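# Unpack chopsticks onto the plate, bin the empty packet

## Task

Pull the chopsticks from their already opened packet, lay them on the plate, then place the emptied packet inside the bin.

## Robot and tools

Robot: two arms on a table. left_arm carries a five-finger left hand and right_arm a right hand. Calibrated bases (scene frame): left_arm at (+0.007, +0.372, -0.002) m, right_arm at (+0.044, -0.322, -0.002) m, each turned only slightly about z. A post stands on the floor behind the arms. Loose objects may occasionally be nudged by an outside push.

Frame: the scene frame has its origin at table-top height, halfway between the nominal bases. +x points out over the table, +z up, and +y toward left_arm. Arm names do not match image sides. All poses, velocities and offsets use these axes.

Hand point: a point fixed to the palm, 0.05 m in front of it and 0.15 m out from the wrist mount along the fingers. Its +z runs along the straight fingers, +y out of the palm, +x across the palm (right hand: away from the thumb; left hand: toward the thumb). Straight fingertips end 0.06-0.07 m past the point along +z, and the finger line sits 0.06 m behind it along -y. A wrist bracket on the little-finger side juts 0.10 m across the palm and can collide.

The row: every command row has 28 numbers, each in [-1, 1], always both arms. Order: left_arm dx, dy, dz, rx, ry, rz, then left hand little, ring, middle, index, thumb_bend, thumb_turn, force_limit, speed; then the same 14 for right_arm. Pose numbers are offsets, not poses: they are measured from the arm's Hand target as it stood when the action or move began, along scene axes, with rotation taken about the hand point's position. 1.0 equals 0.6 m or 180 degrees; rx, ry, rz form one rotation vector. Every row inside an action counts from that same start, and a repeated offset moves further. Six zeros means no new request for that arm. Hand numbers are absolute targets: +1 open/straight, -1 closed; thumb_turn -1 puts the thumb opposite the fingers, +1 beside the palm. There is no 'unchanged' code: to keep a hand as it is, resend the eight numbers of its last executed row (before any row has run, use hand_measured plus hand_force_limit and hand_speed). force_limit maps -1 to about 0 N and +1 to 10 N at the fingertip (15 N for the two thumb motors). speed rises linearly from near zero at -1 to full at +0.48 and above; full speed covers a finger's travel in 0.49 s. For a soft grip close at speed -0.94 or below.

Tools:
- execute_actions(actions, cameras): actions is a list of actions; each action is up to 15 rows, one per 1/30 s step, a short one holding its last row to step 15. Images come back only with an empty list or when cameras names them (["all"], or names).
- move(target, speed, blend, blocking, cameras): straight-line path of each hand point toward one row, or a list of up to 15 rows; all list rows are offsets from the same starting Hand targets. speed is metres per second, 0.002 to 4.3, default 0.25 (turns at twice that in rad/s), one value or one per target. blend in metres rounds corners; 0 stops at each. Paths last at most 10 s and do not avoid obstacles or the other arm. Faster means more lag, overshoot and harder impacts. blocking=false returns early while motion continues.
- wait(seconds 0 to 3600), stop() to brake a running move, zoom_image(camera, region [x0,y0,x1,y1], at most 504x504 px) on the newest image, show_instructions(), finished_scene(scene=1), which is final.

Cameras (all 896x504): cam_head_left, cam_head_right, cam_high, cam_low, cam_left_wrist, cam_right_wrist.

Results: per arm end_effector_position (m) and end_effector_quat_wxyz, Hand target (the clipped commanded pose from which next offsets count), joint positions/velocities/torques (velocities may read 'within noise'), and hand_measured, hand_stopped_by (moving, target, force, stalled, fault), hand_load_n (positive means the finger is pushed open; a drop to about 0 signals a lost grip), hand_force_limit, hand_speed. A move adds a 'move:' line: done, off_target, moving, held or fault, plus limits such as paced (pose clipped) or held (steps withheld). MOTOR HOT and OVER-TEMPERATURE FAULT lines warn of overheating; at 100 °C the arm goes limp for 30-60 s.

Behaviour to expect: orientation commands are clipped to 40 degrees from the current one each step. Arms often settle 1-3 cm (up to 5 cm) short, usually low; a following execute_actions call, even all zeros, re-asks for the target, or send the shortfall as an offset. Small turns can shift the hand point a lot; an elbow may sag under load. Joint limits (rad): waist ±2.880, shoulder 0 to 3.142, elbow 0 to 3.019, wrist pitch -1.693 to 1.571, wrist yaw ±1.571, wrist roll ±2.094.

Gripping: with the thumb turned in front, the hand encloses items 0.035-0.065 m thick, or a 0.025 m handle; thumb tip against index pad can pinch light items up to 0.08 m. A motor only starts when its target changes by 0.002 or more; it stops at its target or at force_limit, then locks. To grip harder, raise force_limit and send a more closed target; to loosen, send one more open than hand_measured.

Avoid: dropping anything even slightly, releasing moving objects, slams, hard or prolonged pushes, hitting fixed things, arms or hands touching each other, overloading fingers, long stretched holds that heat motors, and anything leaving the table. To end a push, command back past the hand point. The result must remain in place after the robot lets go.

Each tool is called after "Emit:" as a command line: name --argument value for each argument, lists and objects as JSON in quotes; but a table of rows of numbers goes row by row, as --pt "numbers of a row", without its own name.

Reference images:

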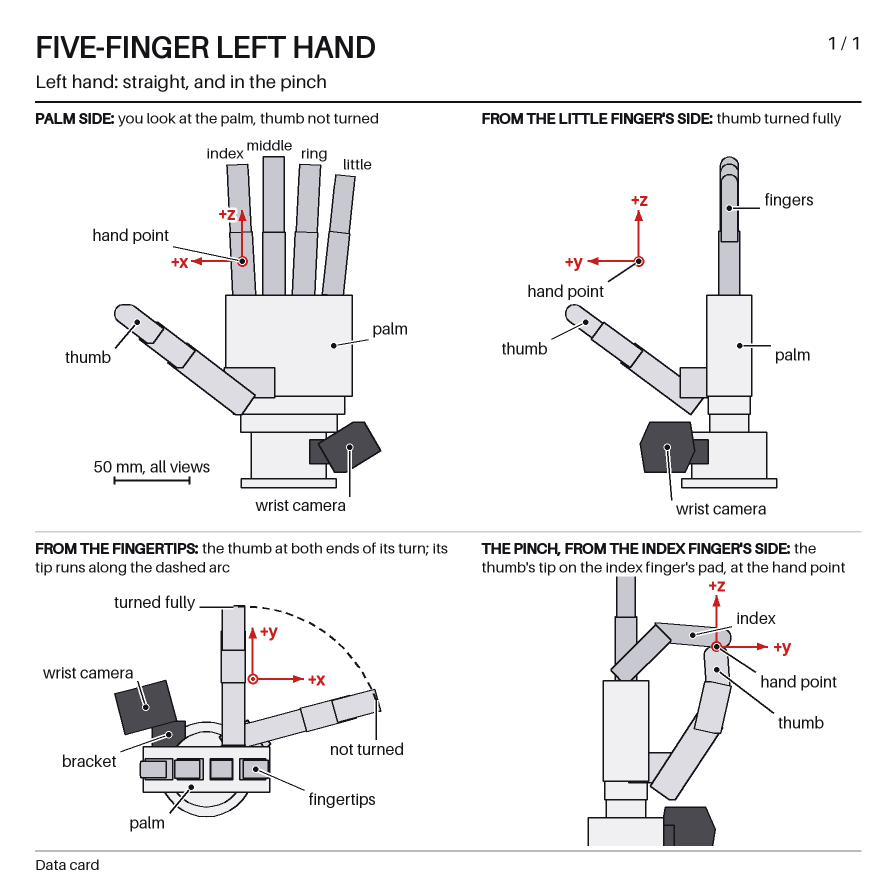

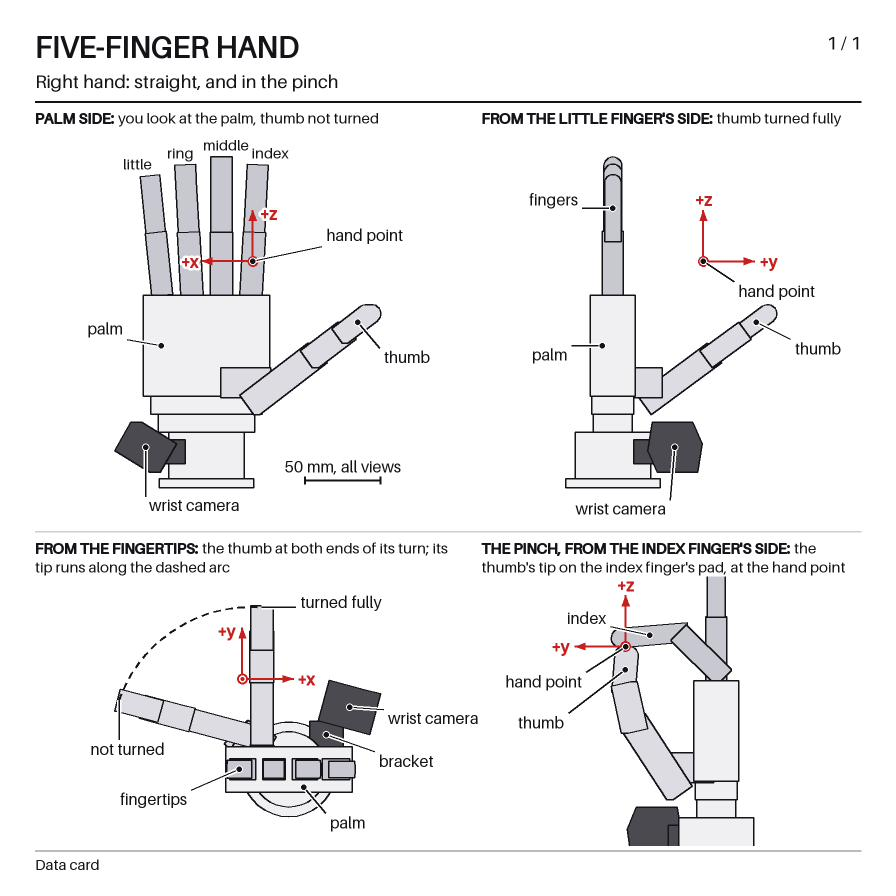

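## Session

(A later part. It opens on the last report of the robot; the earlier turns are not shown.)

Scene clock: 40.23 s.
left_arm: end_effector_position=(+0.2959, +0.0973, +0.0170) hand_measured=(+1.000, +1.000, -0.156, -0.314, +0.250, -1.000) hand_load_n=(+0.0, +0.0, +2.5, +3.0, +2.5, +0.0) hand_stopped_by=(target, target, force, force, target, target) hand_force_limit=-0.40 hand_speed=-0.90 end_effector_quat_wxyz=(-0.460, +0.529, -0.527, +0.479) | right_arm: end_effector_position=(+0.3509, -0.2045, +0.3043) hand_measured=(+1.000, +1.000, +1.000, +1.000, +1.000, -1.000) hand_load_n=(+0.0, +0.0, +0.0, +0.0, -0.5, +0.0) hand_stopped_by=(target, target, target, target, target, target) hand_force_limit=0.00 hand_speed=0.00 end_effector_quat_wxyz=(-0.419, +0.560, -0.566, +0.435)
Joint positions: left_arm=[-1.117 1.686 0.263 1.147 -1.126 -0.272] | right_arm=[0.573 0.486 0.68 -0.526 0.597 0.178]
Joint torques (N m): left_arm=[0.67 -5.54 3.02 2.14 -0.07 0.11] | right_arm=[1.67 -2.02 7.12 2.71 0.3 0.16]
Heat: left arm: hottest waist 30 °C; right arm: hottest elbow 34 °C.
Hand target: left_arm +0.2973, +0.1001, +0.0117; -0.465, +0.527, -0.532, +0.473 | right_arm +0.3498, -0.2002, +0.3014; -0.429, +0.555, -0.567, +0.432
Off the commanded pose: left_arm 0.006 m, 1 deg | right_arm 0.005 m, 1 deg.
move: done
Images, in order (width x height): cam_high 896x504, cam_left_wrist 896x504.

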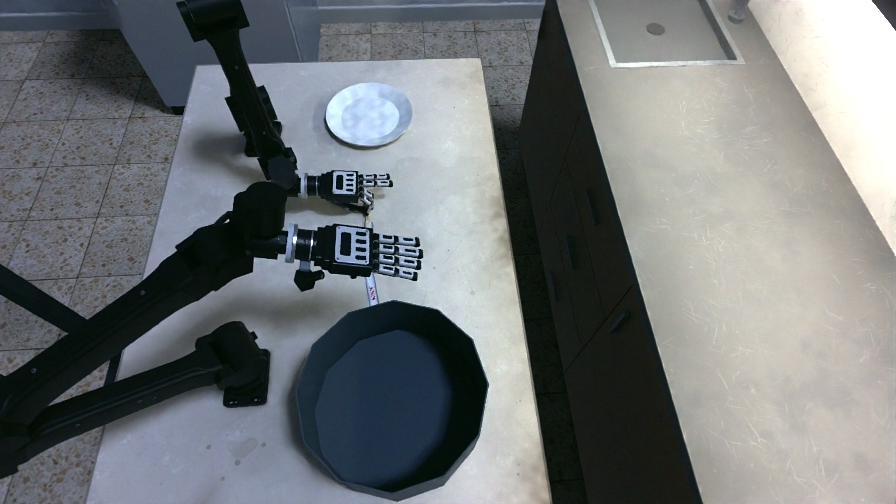

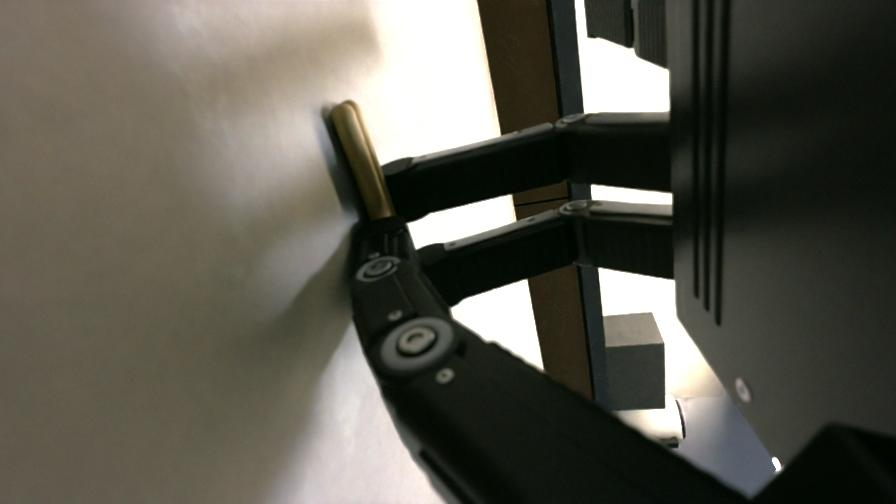

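Emit:
move --pt "0 0 0.045 0 0 0 1 1 -0.35 -0.4 0.25 -1 -0.4 -0.9 0 0 0 0 0 0 1 1 1 1 1 -1 0 0" --speed 0.04 --cameras '["cam_left_wrist", "cam_high", "cam_head_right"]'

Emit:
zoom_image --camera "cam_high" --region '[340, 170, 400, 220]'

Emit:
zoom_image --camera "cam_head_right" --region '[340, 240, 500, 310]'

Scene clock: 41.90 s.
left_arm: end_effector_position=(+0.2958, +0.0982, +0.0373) hand_measured=(+1.000, +1.000, -0.156, -0.314, +0.250, -1.000) hand_load_n=(+0.0, +0.0, +1.5, +1.5, +1.5, +0.0) hand_stopped_by=(target, target, force, force, target, target) hand_force_limit=-0.40 hand_speed=-0.90 end_effector_quat_wxyz=(-0.463, +0.526, -0.531, +0.476) | right_arm: end_effector_position=(+0.3509, -0.2045, +0.3043) hand_measured=(+1.000, +1.000, +1.000, +1.000, +1.000, -1.000) hand_load_n=(+0.0, +0.0, -0.5, +0.0, +0.0, +0.0) hand_stopped_by=(target, target, target, target, target, target) hand_force_limit=0.00 hand_speed=0.00 end_effector_quat_wxyz=(-0.419, +0.560, -0.566, +0.435)
Joint positions: left_arm=[-1.117 1.562 0.263 1.021 -1.126 -0.261] | right_arm=[0.573 0.486 0.68 -0.526 0.597 0.178]
Joint torques (N m): left_arm=[0.67 -7.65 3.96 0.92 -0.08 0.02] | right_arm=[1.79 -2.9 6.99 2.52 0.35 0.18]
Heat: left arm: hottest waist 30 °C; right arm: hottest elbow 35 °C.
Hand target: left_arm +0.2973, +0.1001, +0.0388; -0.464, +0.527, -0.531, +0.474 | right_arm +0.3498, -0.2002, +0.3014; -0.429, +0.555, -0.567, +0.432
Off the commanded pose: left_arm 0.003 m, 0 deg | right_arm 0.005 m, 1 deg.
move: done
Images, in order (width x height): cam_head_right 896x504, cam_high 896x504, cam_left_wrist 896x504.

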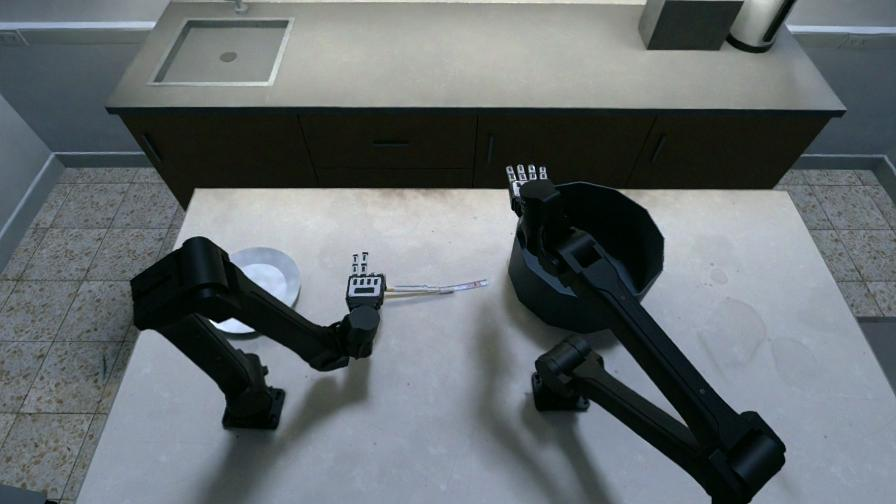

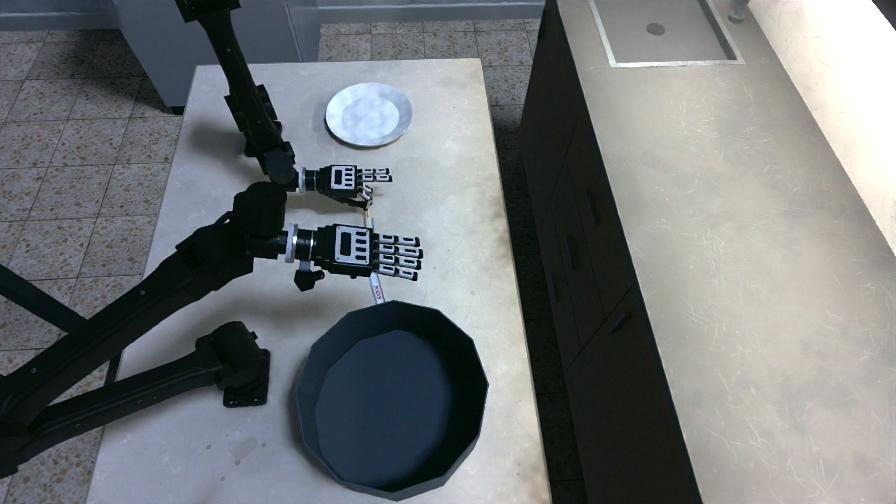

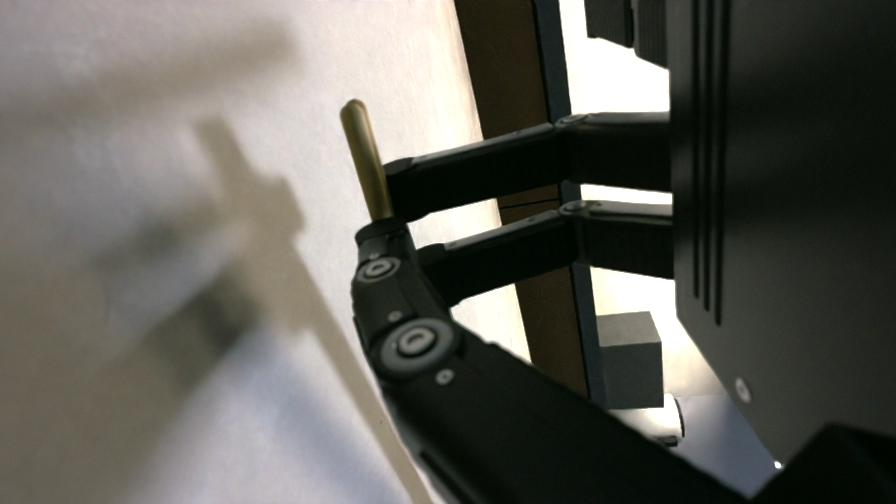

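Scaled by 8.400 from the camera's image (finer frame: 1280x720).

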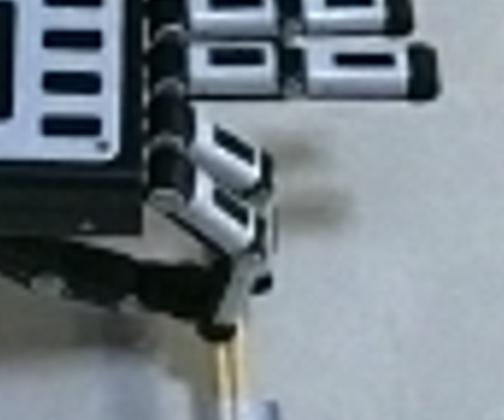

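Scaled by 3.150 from the camera's image (finer frame: 1280x720).

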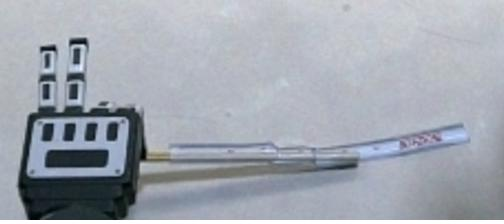

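Emit:
move --pt "0 0 0.27 0 0 0 1 1 -0.35 -0.4 0.25 -1 -0.4 -0.9 0 0 0 0 0 0 1 1 1 1 1 -1 0 0" --speed 0.06 --cameras '["all"]'

Emit:
zoom_image --camera "cam_head_right" --region '[320, 200, 540, 320]'

Emit:
zoom_image --camera "cam_head_left" --region '[320, 200, 540, 320]'

Scene clock: 46.07 s.
left_arm: end_effector_position=(+0.2906, +0.1107, +0.1754) hand_measured=(+1.000, +1.000, -0.156, -0.314, +0.250, -1.000) hand_load_n=(+0.0, +0.0, +0.0, +1.5, +1.0, +0.0) hand_stopped_by=(target, target, force, force, target, target) hand_force_limit=-0.40 hand_speed=-0.90 end_effector_quat_wxyz=(-0.471, +0.518, -0.547, +0.458) | right_arm: end_effector_position=(+0.3509, -0.2045, +0.3043) hand_measured=(+1.000, +1.000, +1.000, +1.000, +1.000, -1.000) hand_load_n=(+0.0, +0.0, +0.0, +0.0, +0.0, +0.0) hand_stopped_by=(target, target, target, target, target, target) hand_force_limit=0.00 hand_speed=0.00 end_effector_quat_wxyz=(-0.419, +0.560, -0.566, +0.435)
Joint positions: left_arm=[-1.117 0.921 0.415 0.185 -1.126 -0.25] | right_arm=[0.573 0.486 0.68 -0.526 0.597 0.178]
Joint torques (N m): left_arm=[0.67 -3.14 12.11 0.95 -0.14 -0.08] | right_arm=[0.91 -2.61 7.23 2.41 0.31 0.15]
Heat: left arm: hottest waist 30 °C; right arm: hottest elbow 35 °C.
Hand target: left_arm +0.2973, +0.1001, +0.2007; -0.465, +0.527, -0.531, +0.473 | right_arm +0.3498, -0.2002, +0.3014; -0.429, +0.555, -0.567, +0.432
Off the commanded pose: left_arm 0.028 m, 3 deg | right_arm 0.005 m, 1 deg.
move: off_target (left_arm)

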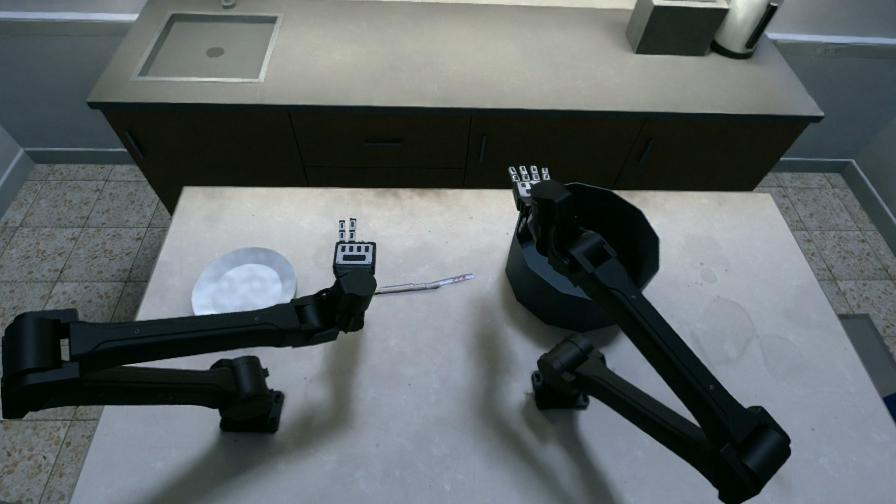

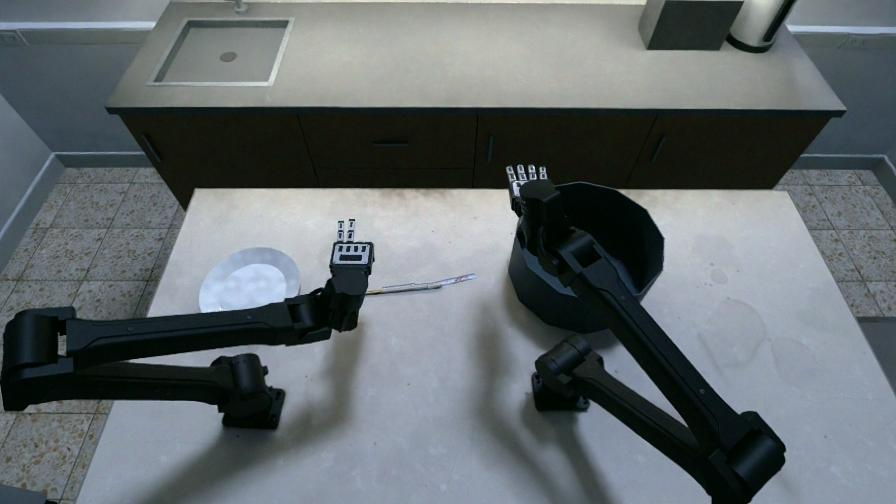

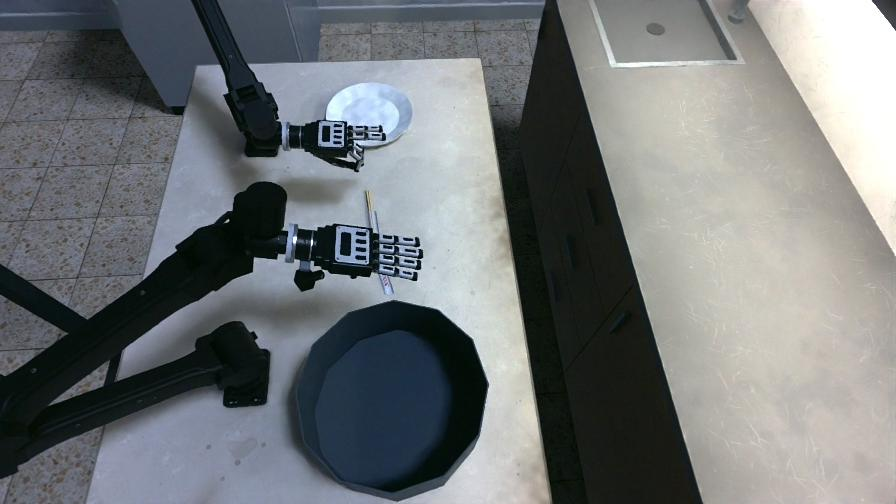

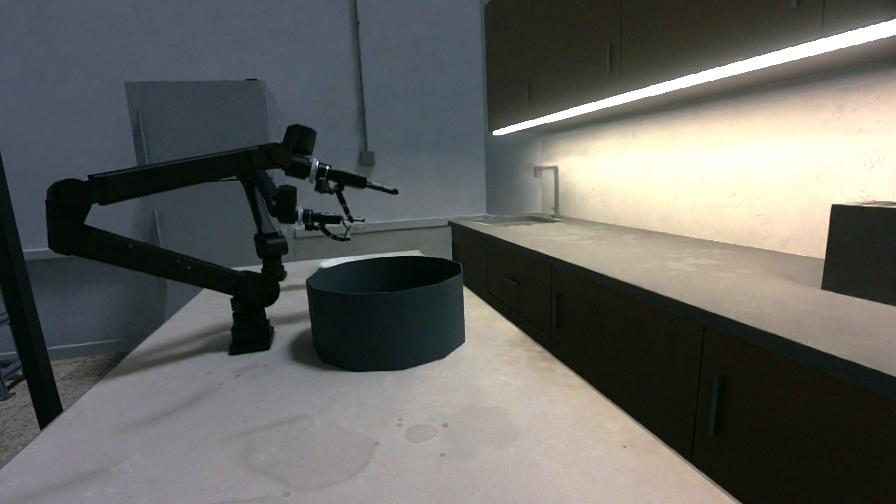

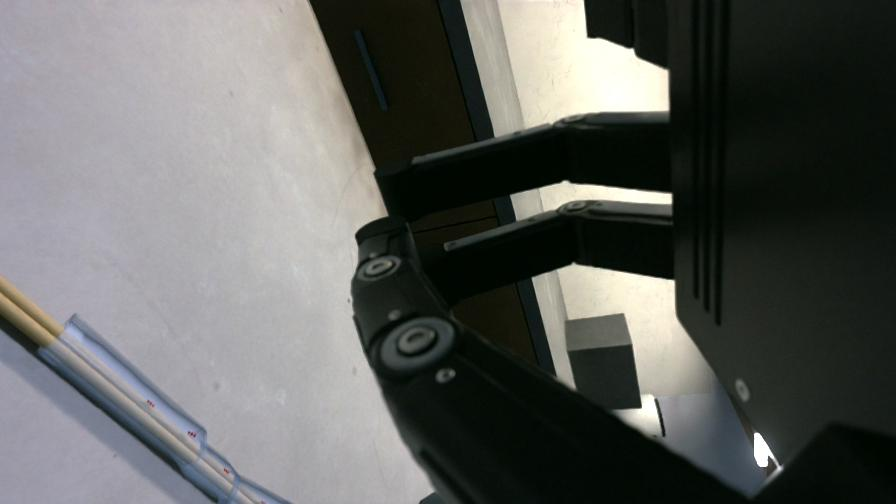

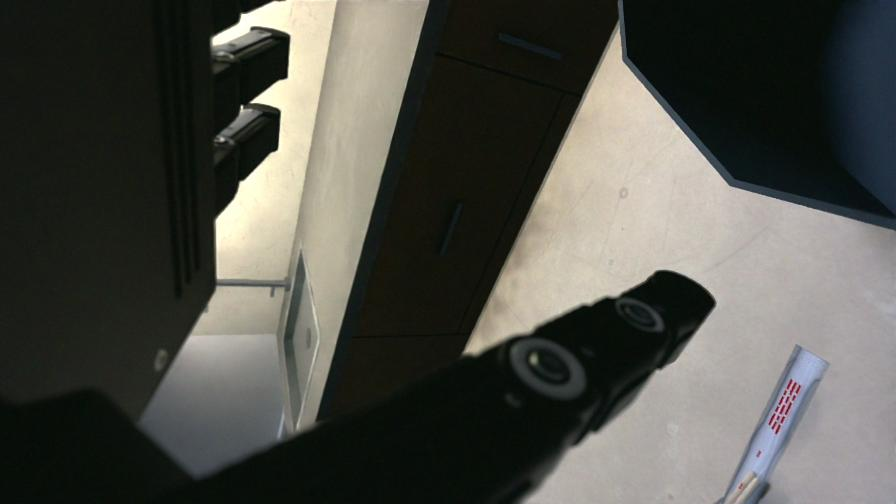

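Scaled by 2.291 from the camera's image (finer frame: 1280x720).

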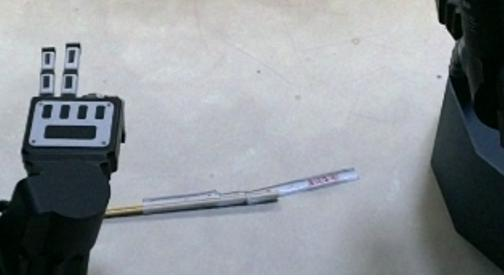

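Scaled by 2.291 from the camera's image (finer frame: 1280x720).

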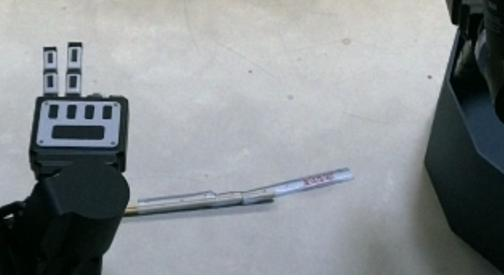

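Emit:
execute_actions --actions '[[[0,0,0,0,0,0,1,1,0.5,0.5,0.25,-1,-0.4,-0.2,0,0,0,0,0,0,1,1,1,1,1,-1,0,0]]]' --cameras '["cam_head_left","cam_high","cam_left_wrist"]'

Scene clock: 48.13 s.
left_arm: end_effector_position=(+0.2906, +0.1107, +0.1754) hand_measured=(+1.000, +1.000, +0.500, +0.500, +0.250, -1.000) hand_load_n=(+0.0, +0.0, +0.0, +0.0, +0.0, +0.0) hand_stopped_by=(target, target, target, target, target, target) hand_force_limit=-0.40 hand_speed=-0.20 end_effector_quat_wxyz=(-0.471, +0.518, -0.547, +0.458) | right_arm: end_effector_position=(+0.3509, -0.2045, +0.3043) hand_measured=(+1.000, +1.000, +1.000, +1.000, +1.000, -1.000) hand_load_n=(+0.0, +0.0, +0.0, +0.0, +0.0, +0.0) hand_stopped_by=(target, target, target, target, target, target) hand_force_limit=0.00 hand_speed=0.00 end_effector_quat_wxyz=(-0.419, +0.560, -0.566, +0.435)
Joint positions: left_arm=[-1.117 0.921 0.415 0.185 -1.126 -0.25] | right_arm=[0.573 0.486 0.68 -0.526 0.597 0.178]
Joint torques (N m): left_arm=[0.67 -3.08 12.12 0.91 -0.14 -0.08] | right_arm=[0.91 -2.2 7.1 2.74 0.33 0.14]
Heat: left arm: hottest waist 30 °C; right arm: hottest elbow 35 °C.
Hand target: left_arm +0.2973, +0.1001, +0.2008; -0.465, +0.527, -0.531, +0.473 | right_arm +0.3498, -0.2002, +0.3014; -0.429, +0.555, -0.567, +0.432
Off the commanded pose: left_arm 0.028 m, 3 deg | right_arm 0.005 m, 1 deg.

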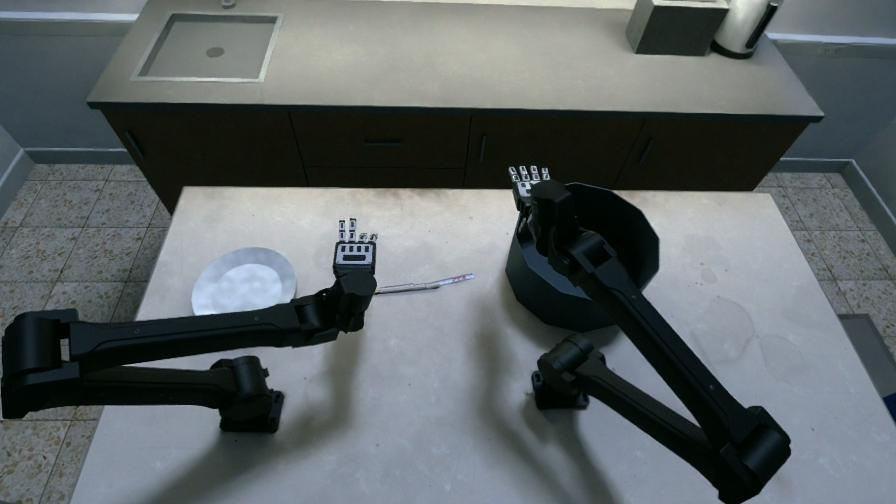

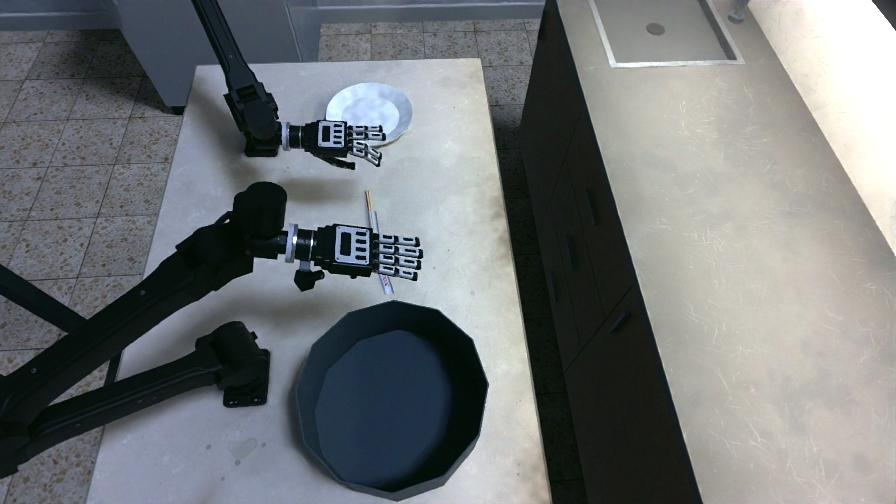

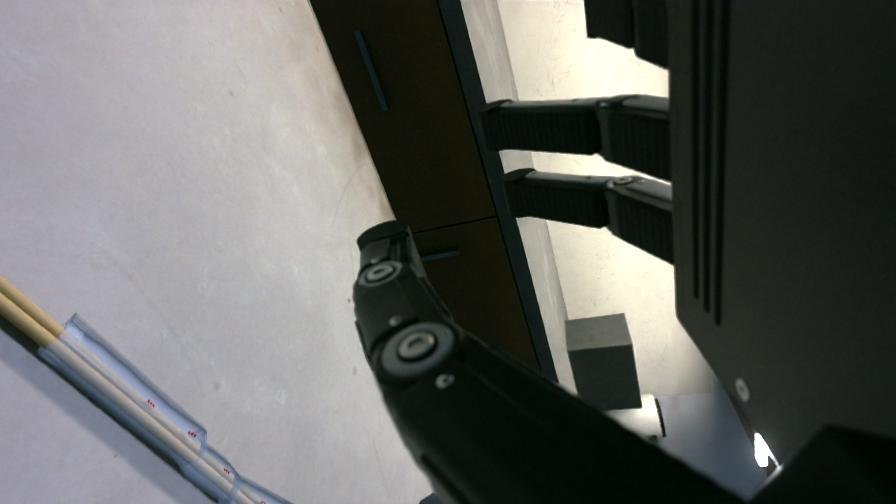

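Emit:
zoom_image --camera "cam_high" --region '[330, 170, 430, 310]'

Emit:
zoom_image --camera "cam_left_wrist" --region '[0, 200, 400, 504]'

Scaled by 3.600 from the camera's image (finer frame: 1280x720).

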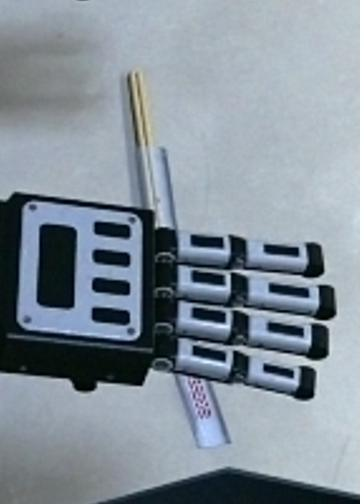

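Scaled by 1.260 from the camera's image (finer frame: 1280x720).

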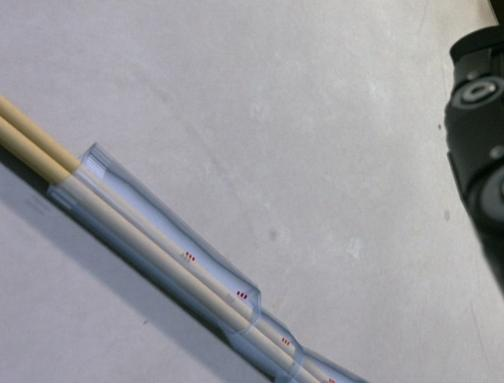

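Emit:
move --target '[-0.0205,0.0667,-0.184,0,0,0.047,1,1,0.5,0.5,0.25,-1,-0.4,-0.2,0,0,0,0,0,0,1,1,1,1,1,-1,0,0]' --speed 0.12 --cameras '["cam_head_left","cam_high","cam_left_wrist"]'

Scene clock: 52.40 s.
left_arm: end_effector_position=(+0.2879, +0.1394, +0.0969) hand_measured=(+1.000, +1.000, +0.500, +0.500, +0.250, -1.000) hand_load_n=(+0.0, +0.0, +0.0, +0.0, +0.0, +0.0) hand_stopped_by=(target, target, target, target, target, target) hand_force_limit=-0.40 hand_speed=-0.20 end_effector_quat_wxyz=(-0.499, +0.566, -0.489, +0.437) | right_arm: end_effector_position=(+0.3509, -0.2045, +0.3043) hand_measured=(+1.000, +1.000, +1.000, +1.000, +1.000, -1.000) hand_load_n=(+0.0, +0.0, -0.5, +0.0, +0.0, +0.0) hand_stopped_by=(target, target, target, target, target, target) hand_force_limit=0.00 hand_speed=0.00 end_effector_quat_wxyz=(-0.419, +0.560, -0.566, +0.435)
Joint positions: left_arm=[-1.139 1.153 0.292 0.406 -1.294 -0.446] | right_arm=[0.573 0.486 0.68 -0.526 0.597 0.178]
Joint torques (N m): left_arm=[-0.26 -2.08 5.9 2.19 -0.39 -0.07] | right_arm=[1.67 -2.73 7.16 2.8 0.28 0.16]
Heat: left arm: hottest waist 30 °C; right arm: hottest elbow 35 °C.
Hand target: left_arm +0.2850, +0.1400, +0.0905; -0.498, +0.565, -0.491, +0.438 | right_arm +0.3498, -0.2002, +0.3014; -0.429, +0.555, -0.567, +0.432
Off the commanded pose: left_arm 0.007 m, 0 deg | right_arm 0.005 m, 1 deg.
move: done

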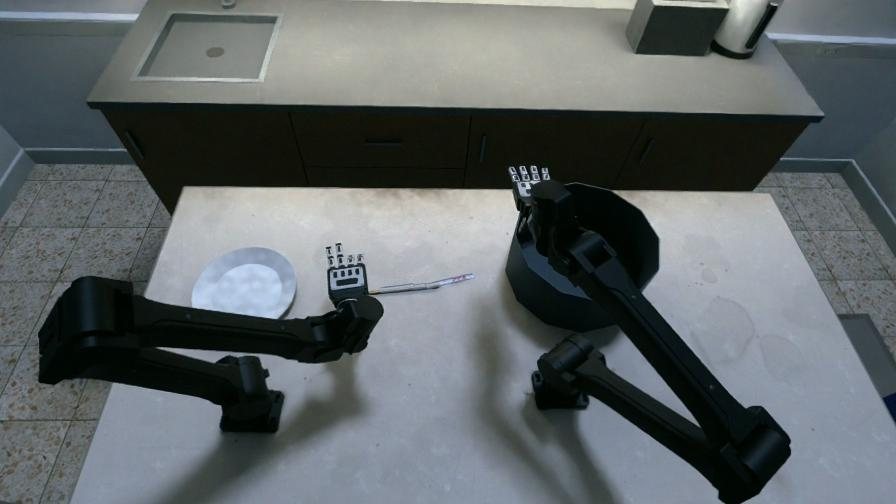

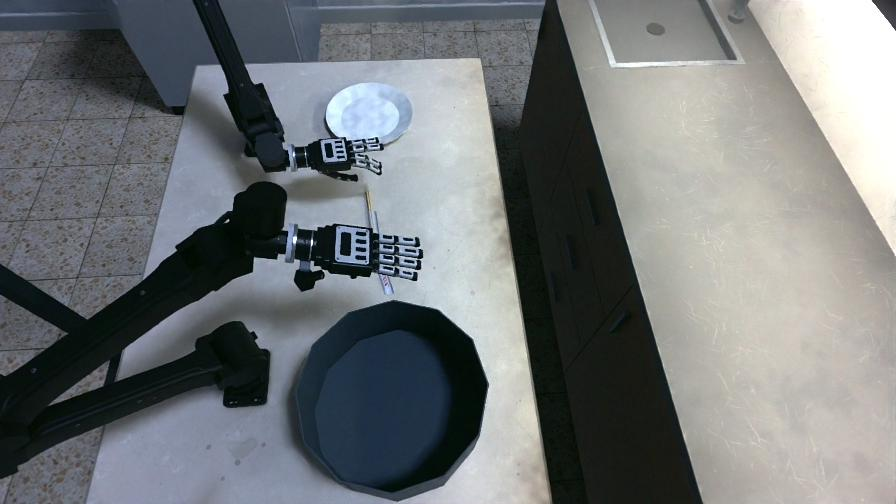

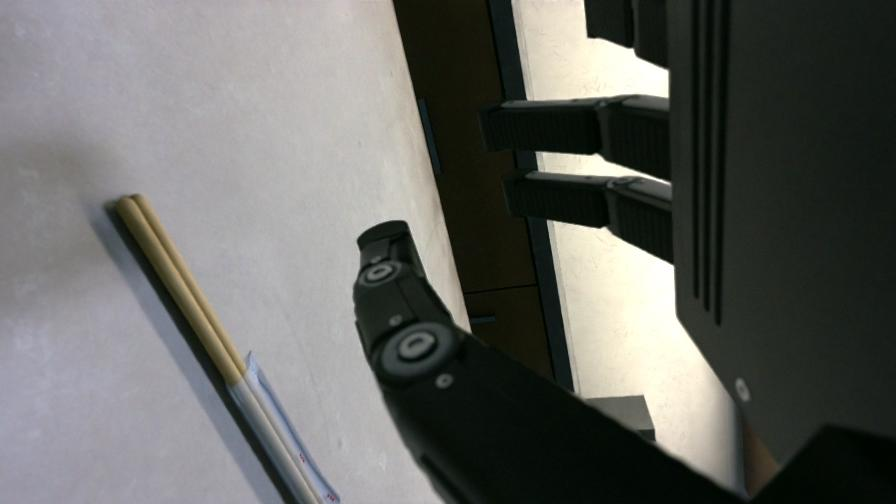

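Emit:
move --target '[0.007,0.003,-0.08,0,0,0,1,1,0.5,0.5,0.25,-1,-0.4,-0.2,0,0,0,0,0,0,1,1,1,1,1,-1,0,0]' --speed 0.1 --cameras '["cam_high","cam_left_wrist"]'

Emit:
zoom_image --camera "cam_high" --region '[330, 170, 400, 230]'

Scene clock: 54.17 s.
left_arm: end_effector_position=(+0.2891, +0.1361, +0.0486) hand_measured=(+1.000, +1.000, +0.500, +0.500, +0.250, -1.000) hand_load_n=(+0.0, +0.0, +0.0, +0.0, +0.0, +0.0) hand_stopped_by=(target, target, target, target, target, target) hand_force_limit=-0.40 hand_speed=-0.20 end_effector_quat_wxyz=(-0.494, +0.568, -0.487, +0.444) | right_arm: end_effector_position=(+0.3509, -0.2045, +0.3043) hand_measured=(+1.000, +1.000, +1.000, +1.000, +1.000, -1.000) hand_load_n=(+0.0, +0.0, +0.0, +0.0, +0.0, +0.0) hand_stopped_by=(target, target, target, target, target, target) hand_force_limit=0.00 hand_speed=0.00 end_effector_quat_wxyz=(-0.419, +0.560, -0.566, +0.435)
Joint positions: left_arm=[-1.136 1.413 0.245 0.737 -1.283 -0.439] | right_arm=[0.573 0.486 0.68 -0.526 0.597 0.178]
Joint torques (N m): left_arm=[0.73 -3.6 4.01 2.25 -0.18 0.1] | right_arm=[1.08 -2.67 7.01 2.77 0.36 0.15]
Heat: left arm: hottest waist 30 °C; right arm: hottest elbow 35 °C.
Hand target: left_arm +0.2892, +0.1420, +0.0424; -0.498, +0.565, -0.491, +0.438 | right_arm +0.3498, -0.2002, +0.3014; -0.429, +0.555, -0.567, +0.432
Off the commanded pose: left_arm 0.008 m, 1 deg | right_arm 0.005 m, 1 deg.
move: done

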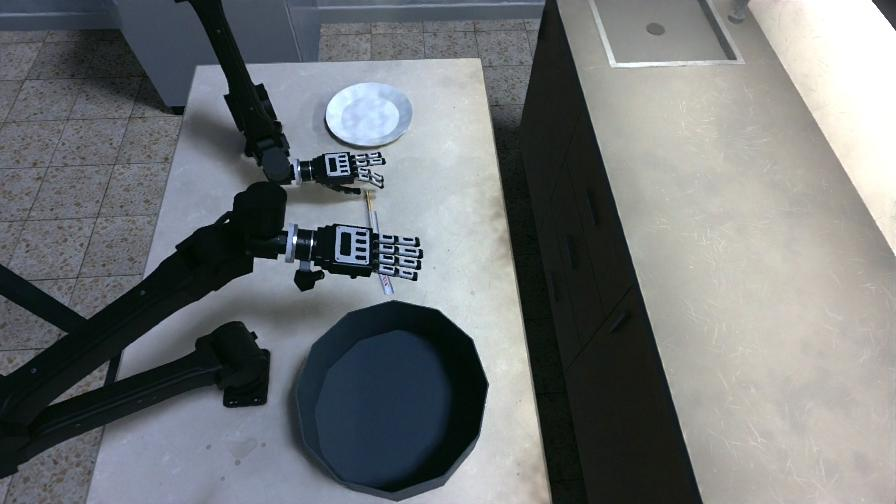

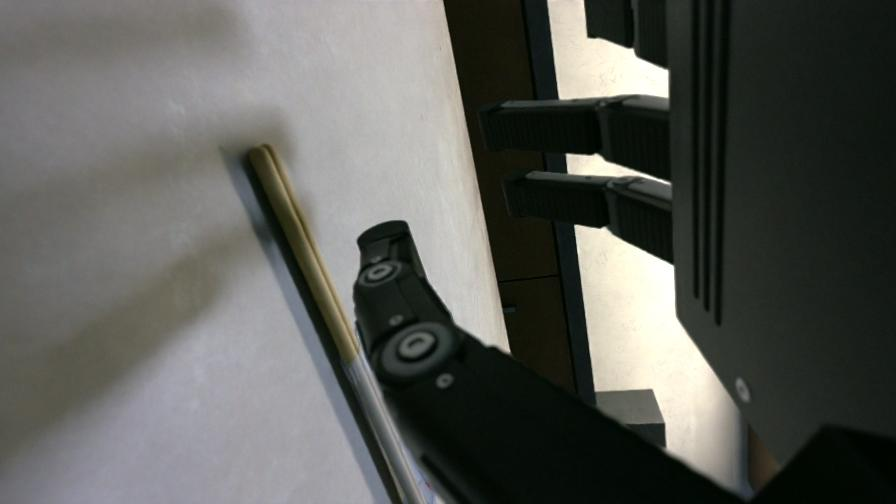

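Scaled by 7.200 from the camera's image (finer frame: 1280x720).

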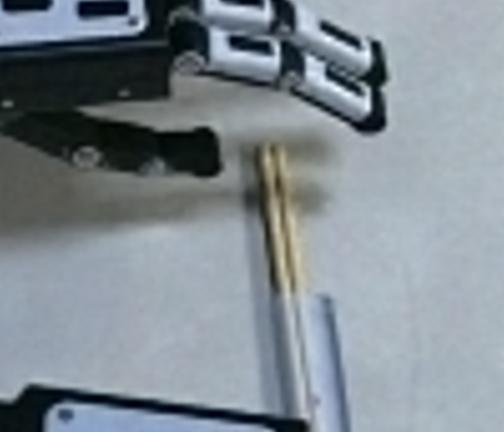

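Emit:
move --target '[0,-0.015,-0.045,0,0,0,1,1,0.5,0.5,0.25,-1,-0.4,-0.2,0,0,0,0,0,0,1,1,1,1,1,-1,0,0]' --speed 0.06 --cameras '["cam_high","cam_left_wrist"]'

Emit:
zoom_image --camera "cam_high" --region '[330, 170, 400, 230]'

Scene clock: 56.03 s.
left_arm: end_effector_position=(+0.2895, +0.1368, +0.0170) hand_measured=(+1.000, +1.000, +0.500, +0.500, +0.250, -1.000) hand_load_n=(+0.0, +0.0, +0.0, +0.0, +0.0, +0.0) hand_stopped_by=(target, target, target, target, target, target) hand_force_limit=-0.40 hand_speed=-0.20 end_effector_quat_wxyz=(-0.498, +0.568, -0.490, +0.436) | right_arm: end_effector_position=(+0.3509, -0.2045, +0.3043) hand_measured=(+1.000, +1.000, +1.000, +1.000, +1.000, -1.000) hand_load_n=(+0.0, +0.0, +0.0, +0.0, +0.0, +0.0) hand_stopped_by=(target, target, target, target, target, target) hand_force_limit=0.00 hand_speed=0.00 end_effector_quat_wxyz=(-0.419, +0.560, -0.566, +0.435)
Joint positions: left_arm=[-1.136 1.588 0.245 0.88 -1.29 -0.455] | right_arm=[0.573 0.486 0.68 -0.526 0.597 0.178]
Joint torques (N m): left_arm=[-0.09 -4.66 3.86 2.21 -0.4 0.09] | right_arm=[2.2 -2.37 7.21 2.71 0.3 0.17]
Heat: left arm: hottest waist 30 °C; right arm: hottest elbow 35 °C.
Hand target: left_arm +0.2891, +0.1330, +0.0153; -0.498, +0.565, -0.491, +0.438 | right_arm +0.3498, -0.2002, +0.3014; -0.429, +0.555, -0.567, +0.432
Off the commanded pose: left_arm 0.004 m, 0 deg | right_arm 0.005 m, 1 deg.
move: done

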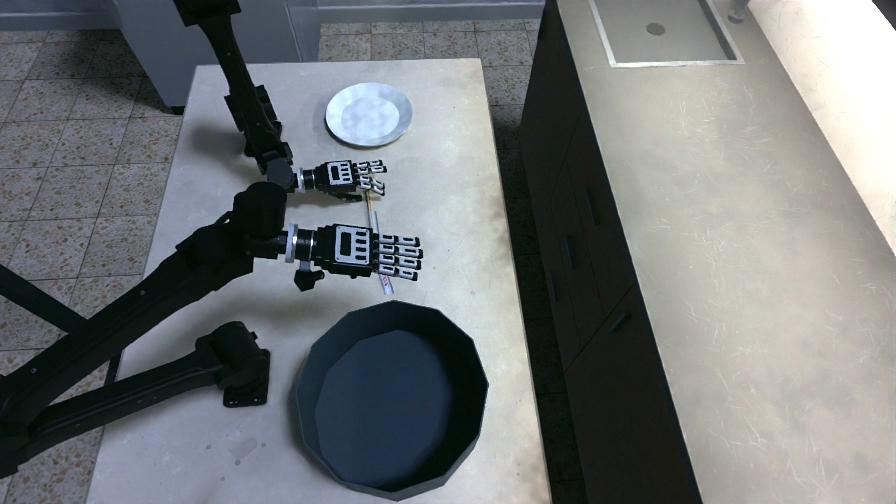

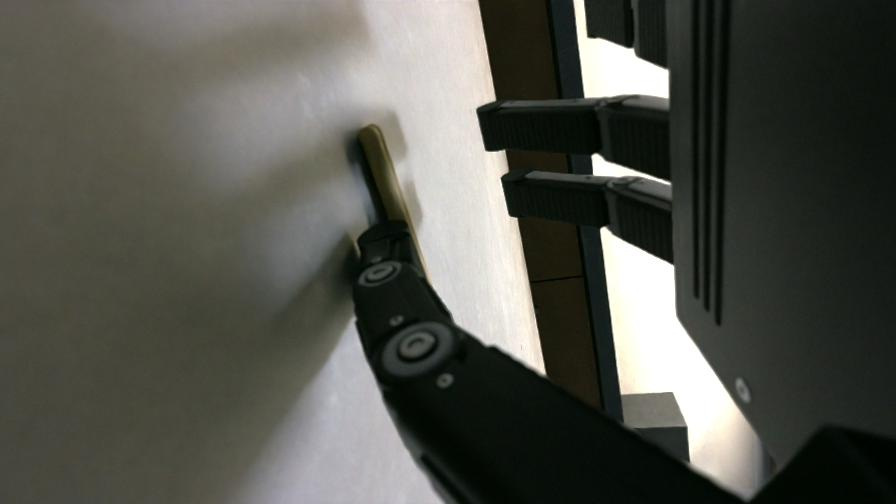

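Scaled by 7.200 from the camera's image (finer frame: 1280x720).

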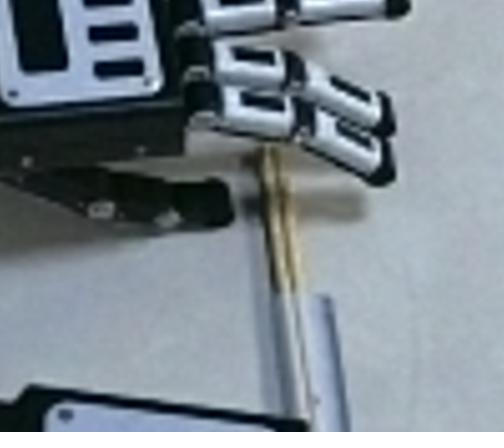

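Emit:
move --target '[0.003,-0.022,-0.002,0,0,0,1,1,0.5,0.5,0.25,-1,-0.4,-0.2,0,0,0,0,0,0,1,1,1,1,1,-1,0,0]' --speed 0.05 --cameras '["cam_high","cam_left_wrist"]'

Emit:
zoom_image --camera "cam_high" --region '[330, 170, 400, 230]'

Scene clock: 57.07 s.
left_arm: end_effector_position=(+0.2899, +0.1282, +0.0167) hand_measured=(+1.000, +1.000, +0.500, +0.500, +0.250, -1.000) hand_load_n=(+0.0, +0.0, +0.0, +0.0, +0.0, +0.0) hand_stopped_by=(target, target, target, target, target, target) hand_force_limit=-0.40 hand_speed=-0.20 end_effector_quat_wxyz=(-0.499, +0.566, -0.489, +0.438) | right_arm: end_effector_position=(+0.3509, -0.2045, +0.3043) hand_measured=(+1.000, +1.000, +1.000, +1.000, +1.000, -1.000) hand_load_n=(+0.0, +0.0, +0.0, -0.5, +0.0, +0.0) hand_stopped_by=(target, target, target, target, target, target) hand_force_limit=0.00 hand_speed=0.00 end_effector_quat_wxyz=(-0.419, +0.560, -0.566, +0.435)
Joint positions: left_arm=[-1.148 1.607 0.265 0.88 -1.301 -0.455] | right_arm=[0.573 0.486 0.68 -0.526 0.597 0.178]
Joint torques (N m): left_arm=[-0.21 -5.07 4.94 1.03 -0.4 -0.06] | right_arm=[2.08 -2.02 7.39 2.67 0.31 0.22]
Heat: left arm: hottest waist 30 °C; right arm: hottest elbow 35 °C.
Hand target: left_arm +0.2909, +0.1198, +0.0142; -0.498, +0.565, -0.491, +0.438 | right_arm +0.3498, -0.2002, +0.3014; -0.429, +0.555, -0.567, +0.432
Off the commanded pose: left_arm 0.009 m, 0 deg | right_arm 0.005 m, 1 deg.
move: done

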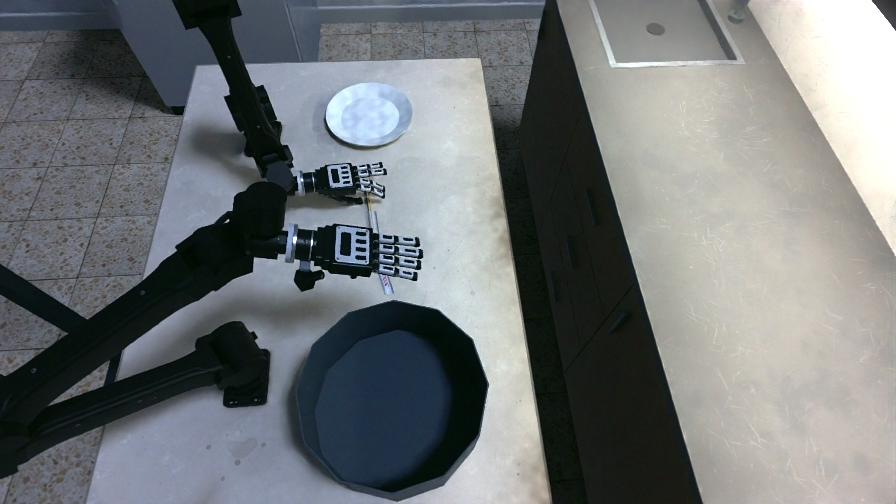

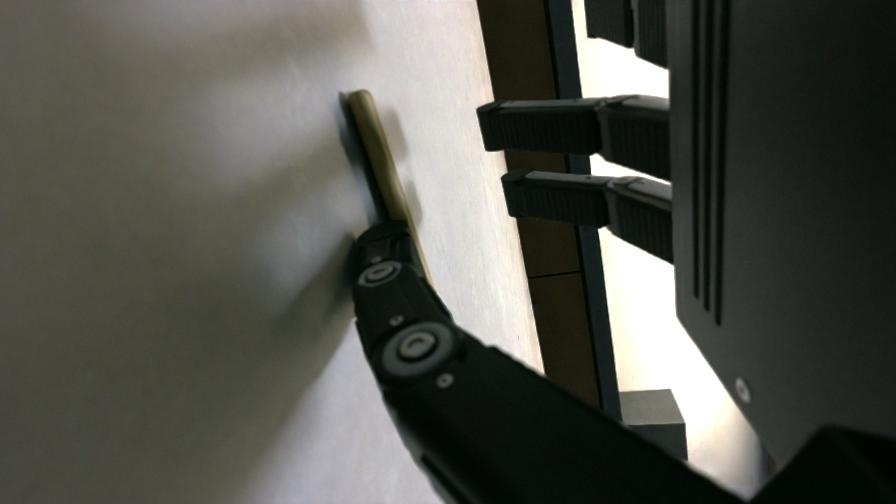

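Scaled by 7.200 from the camera's image (finer frame: 1280x720).

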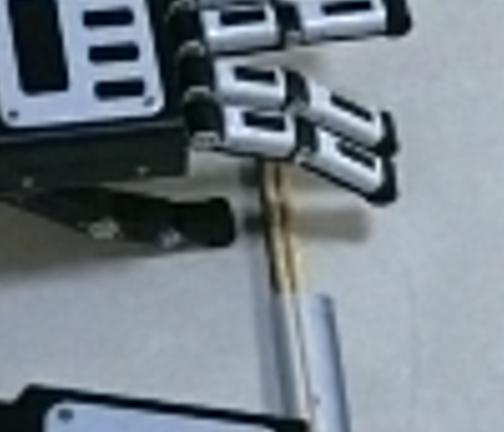

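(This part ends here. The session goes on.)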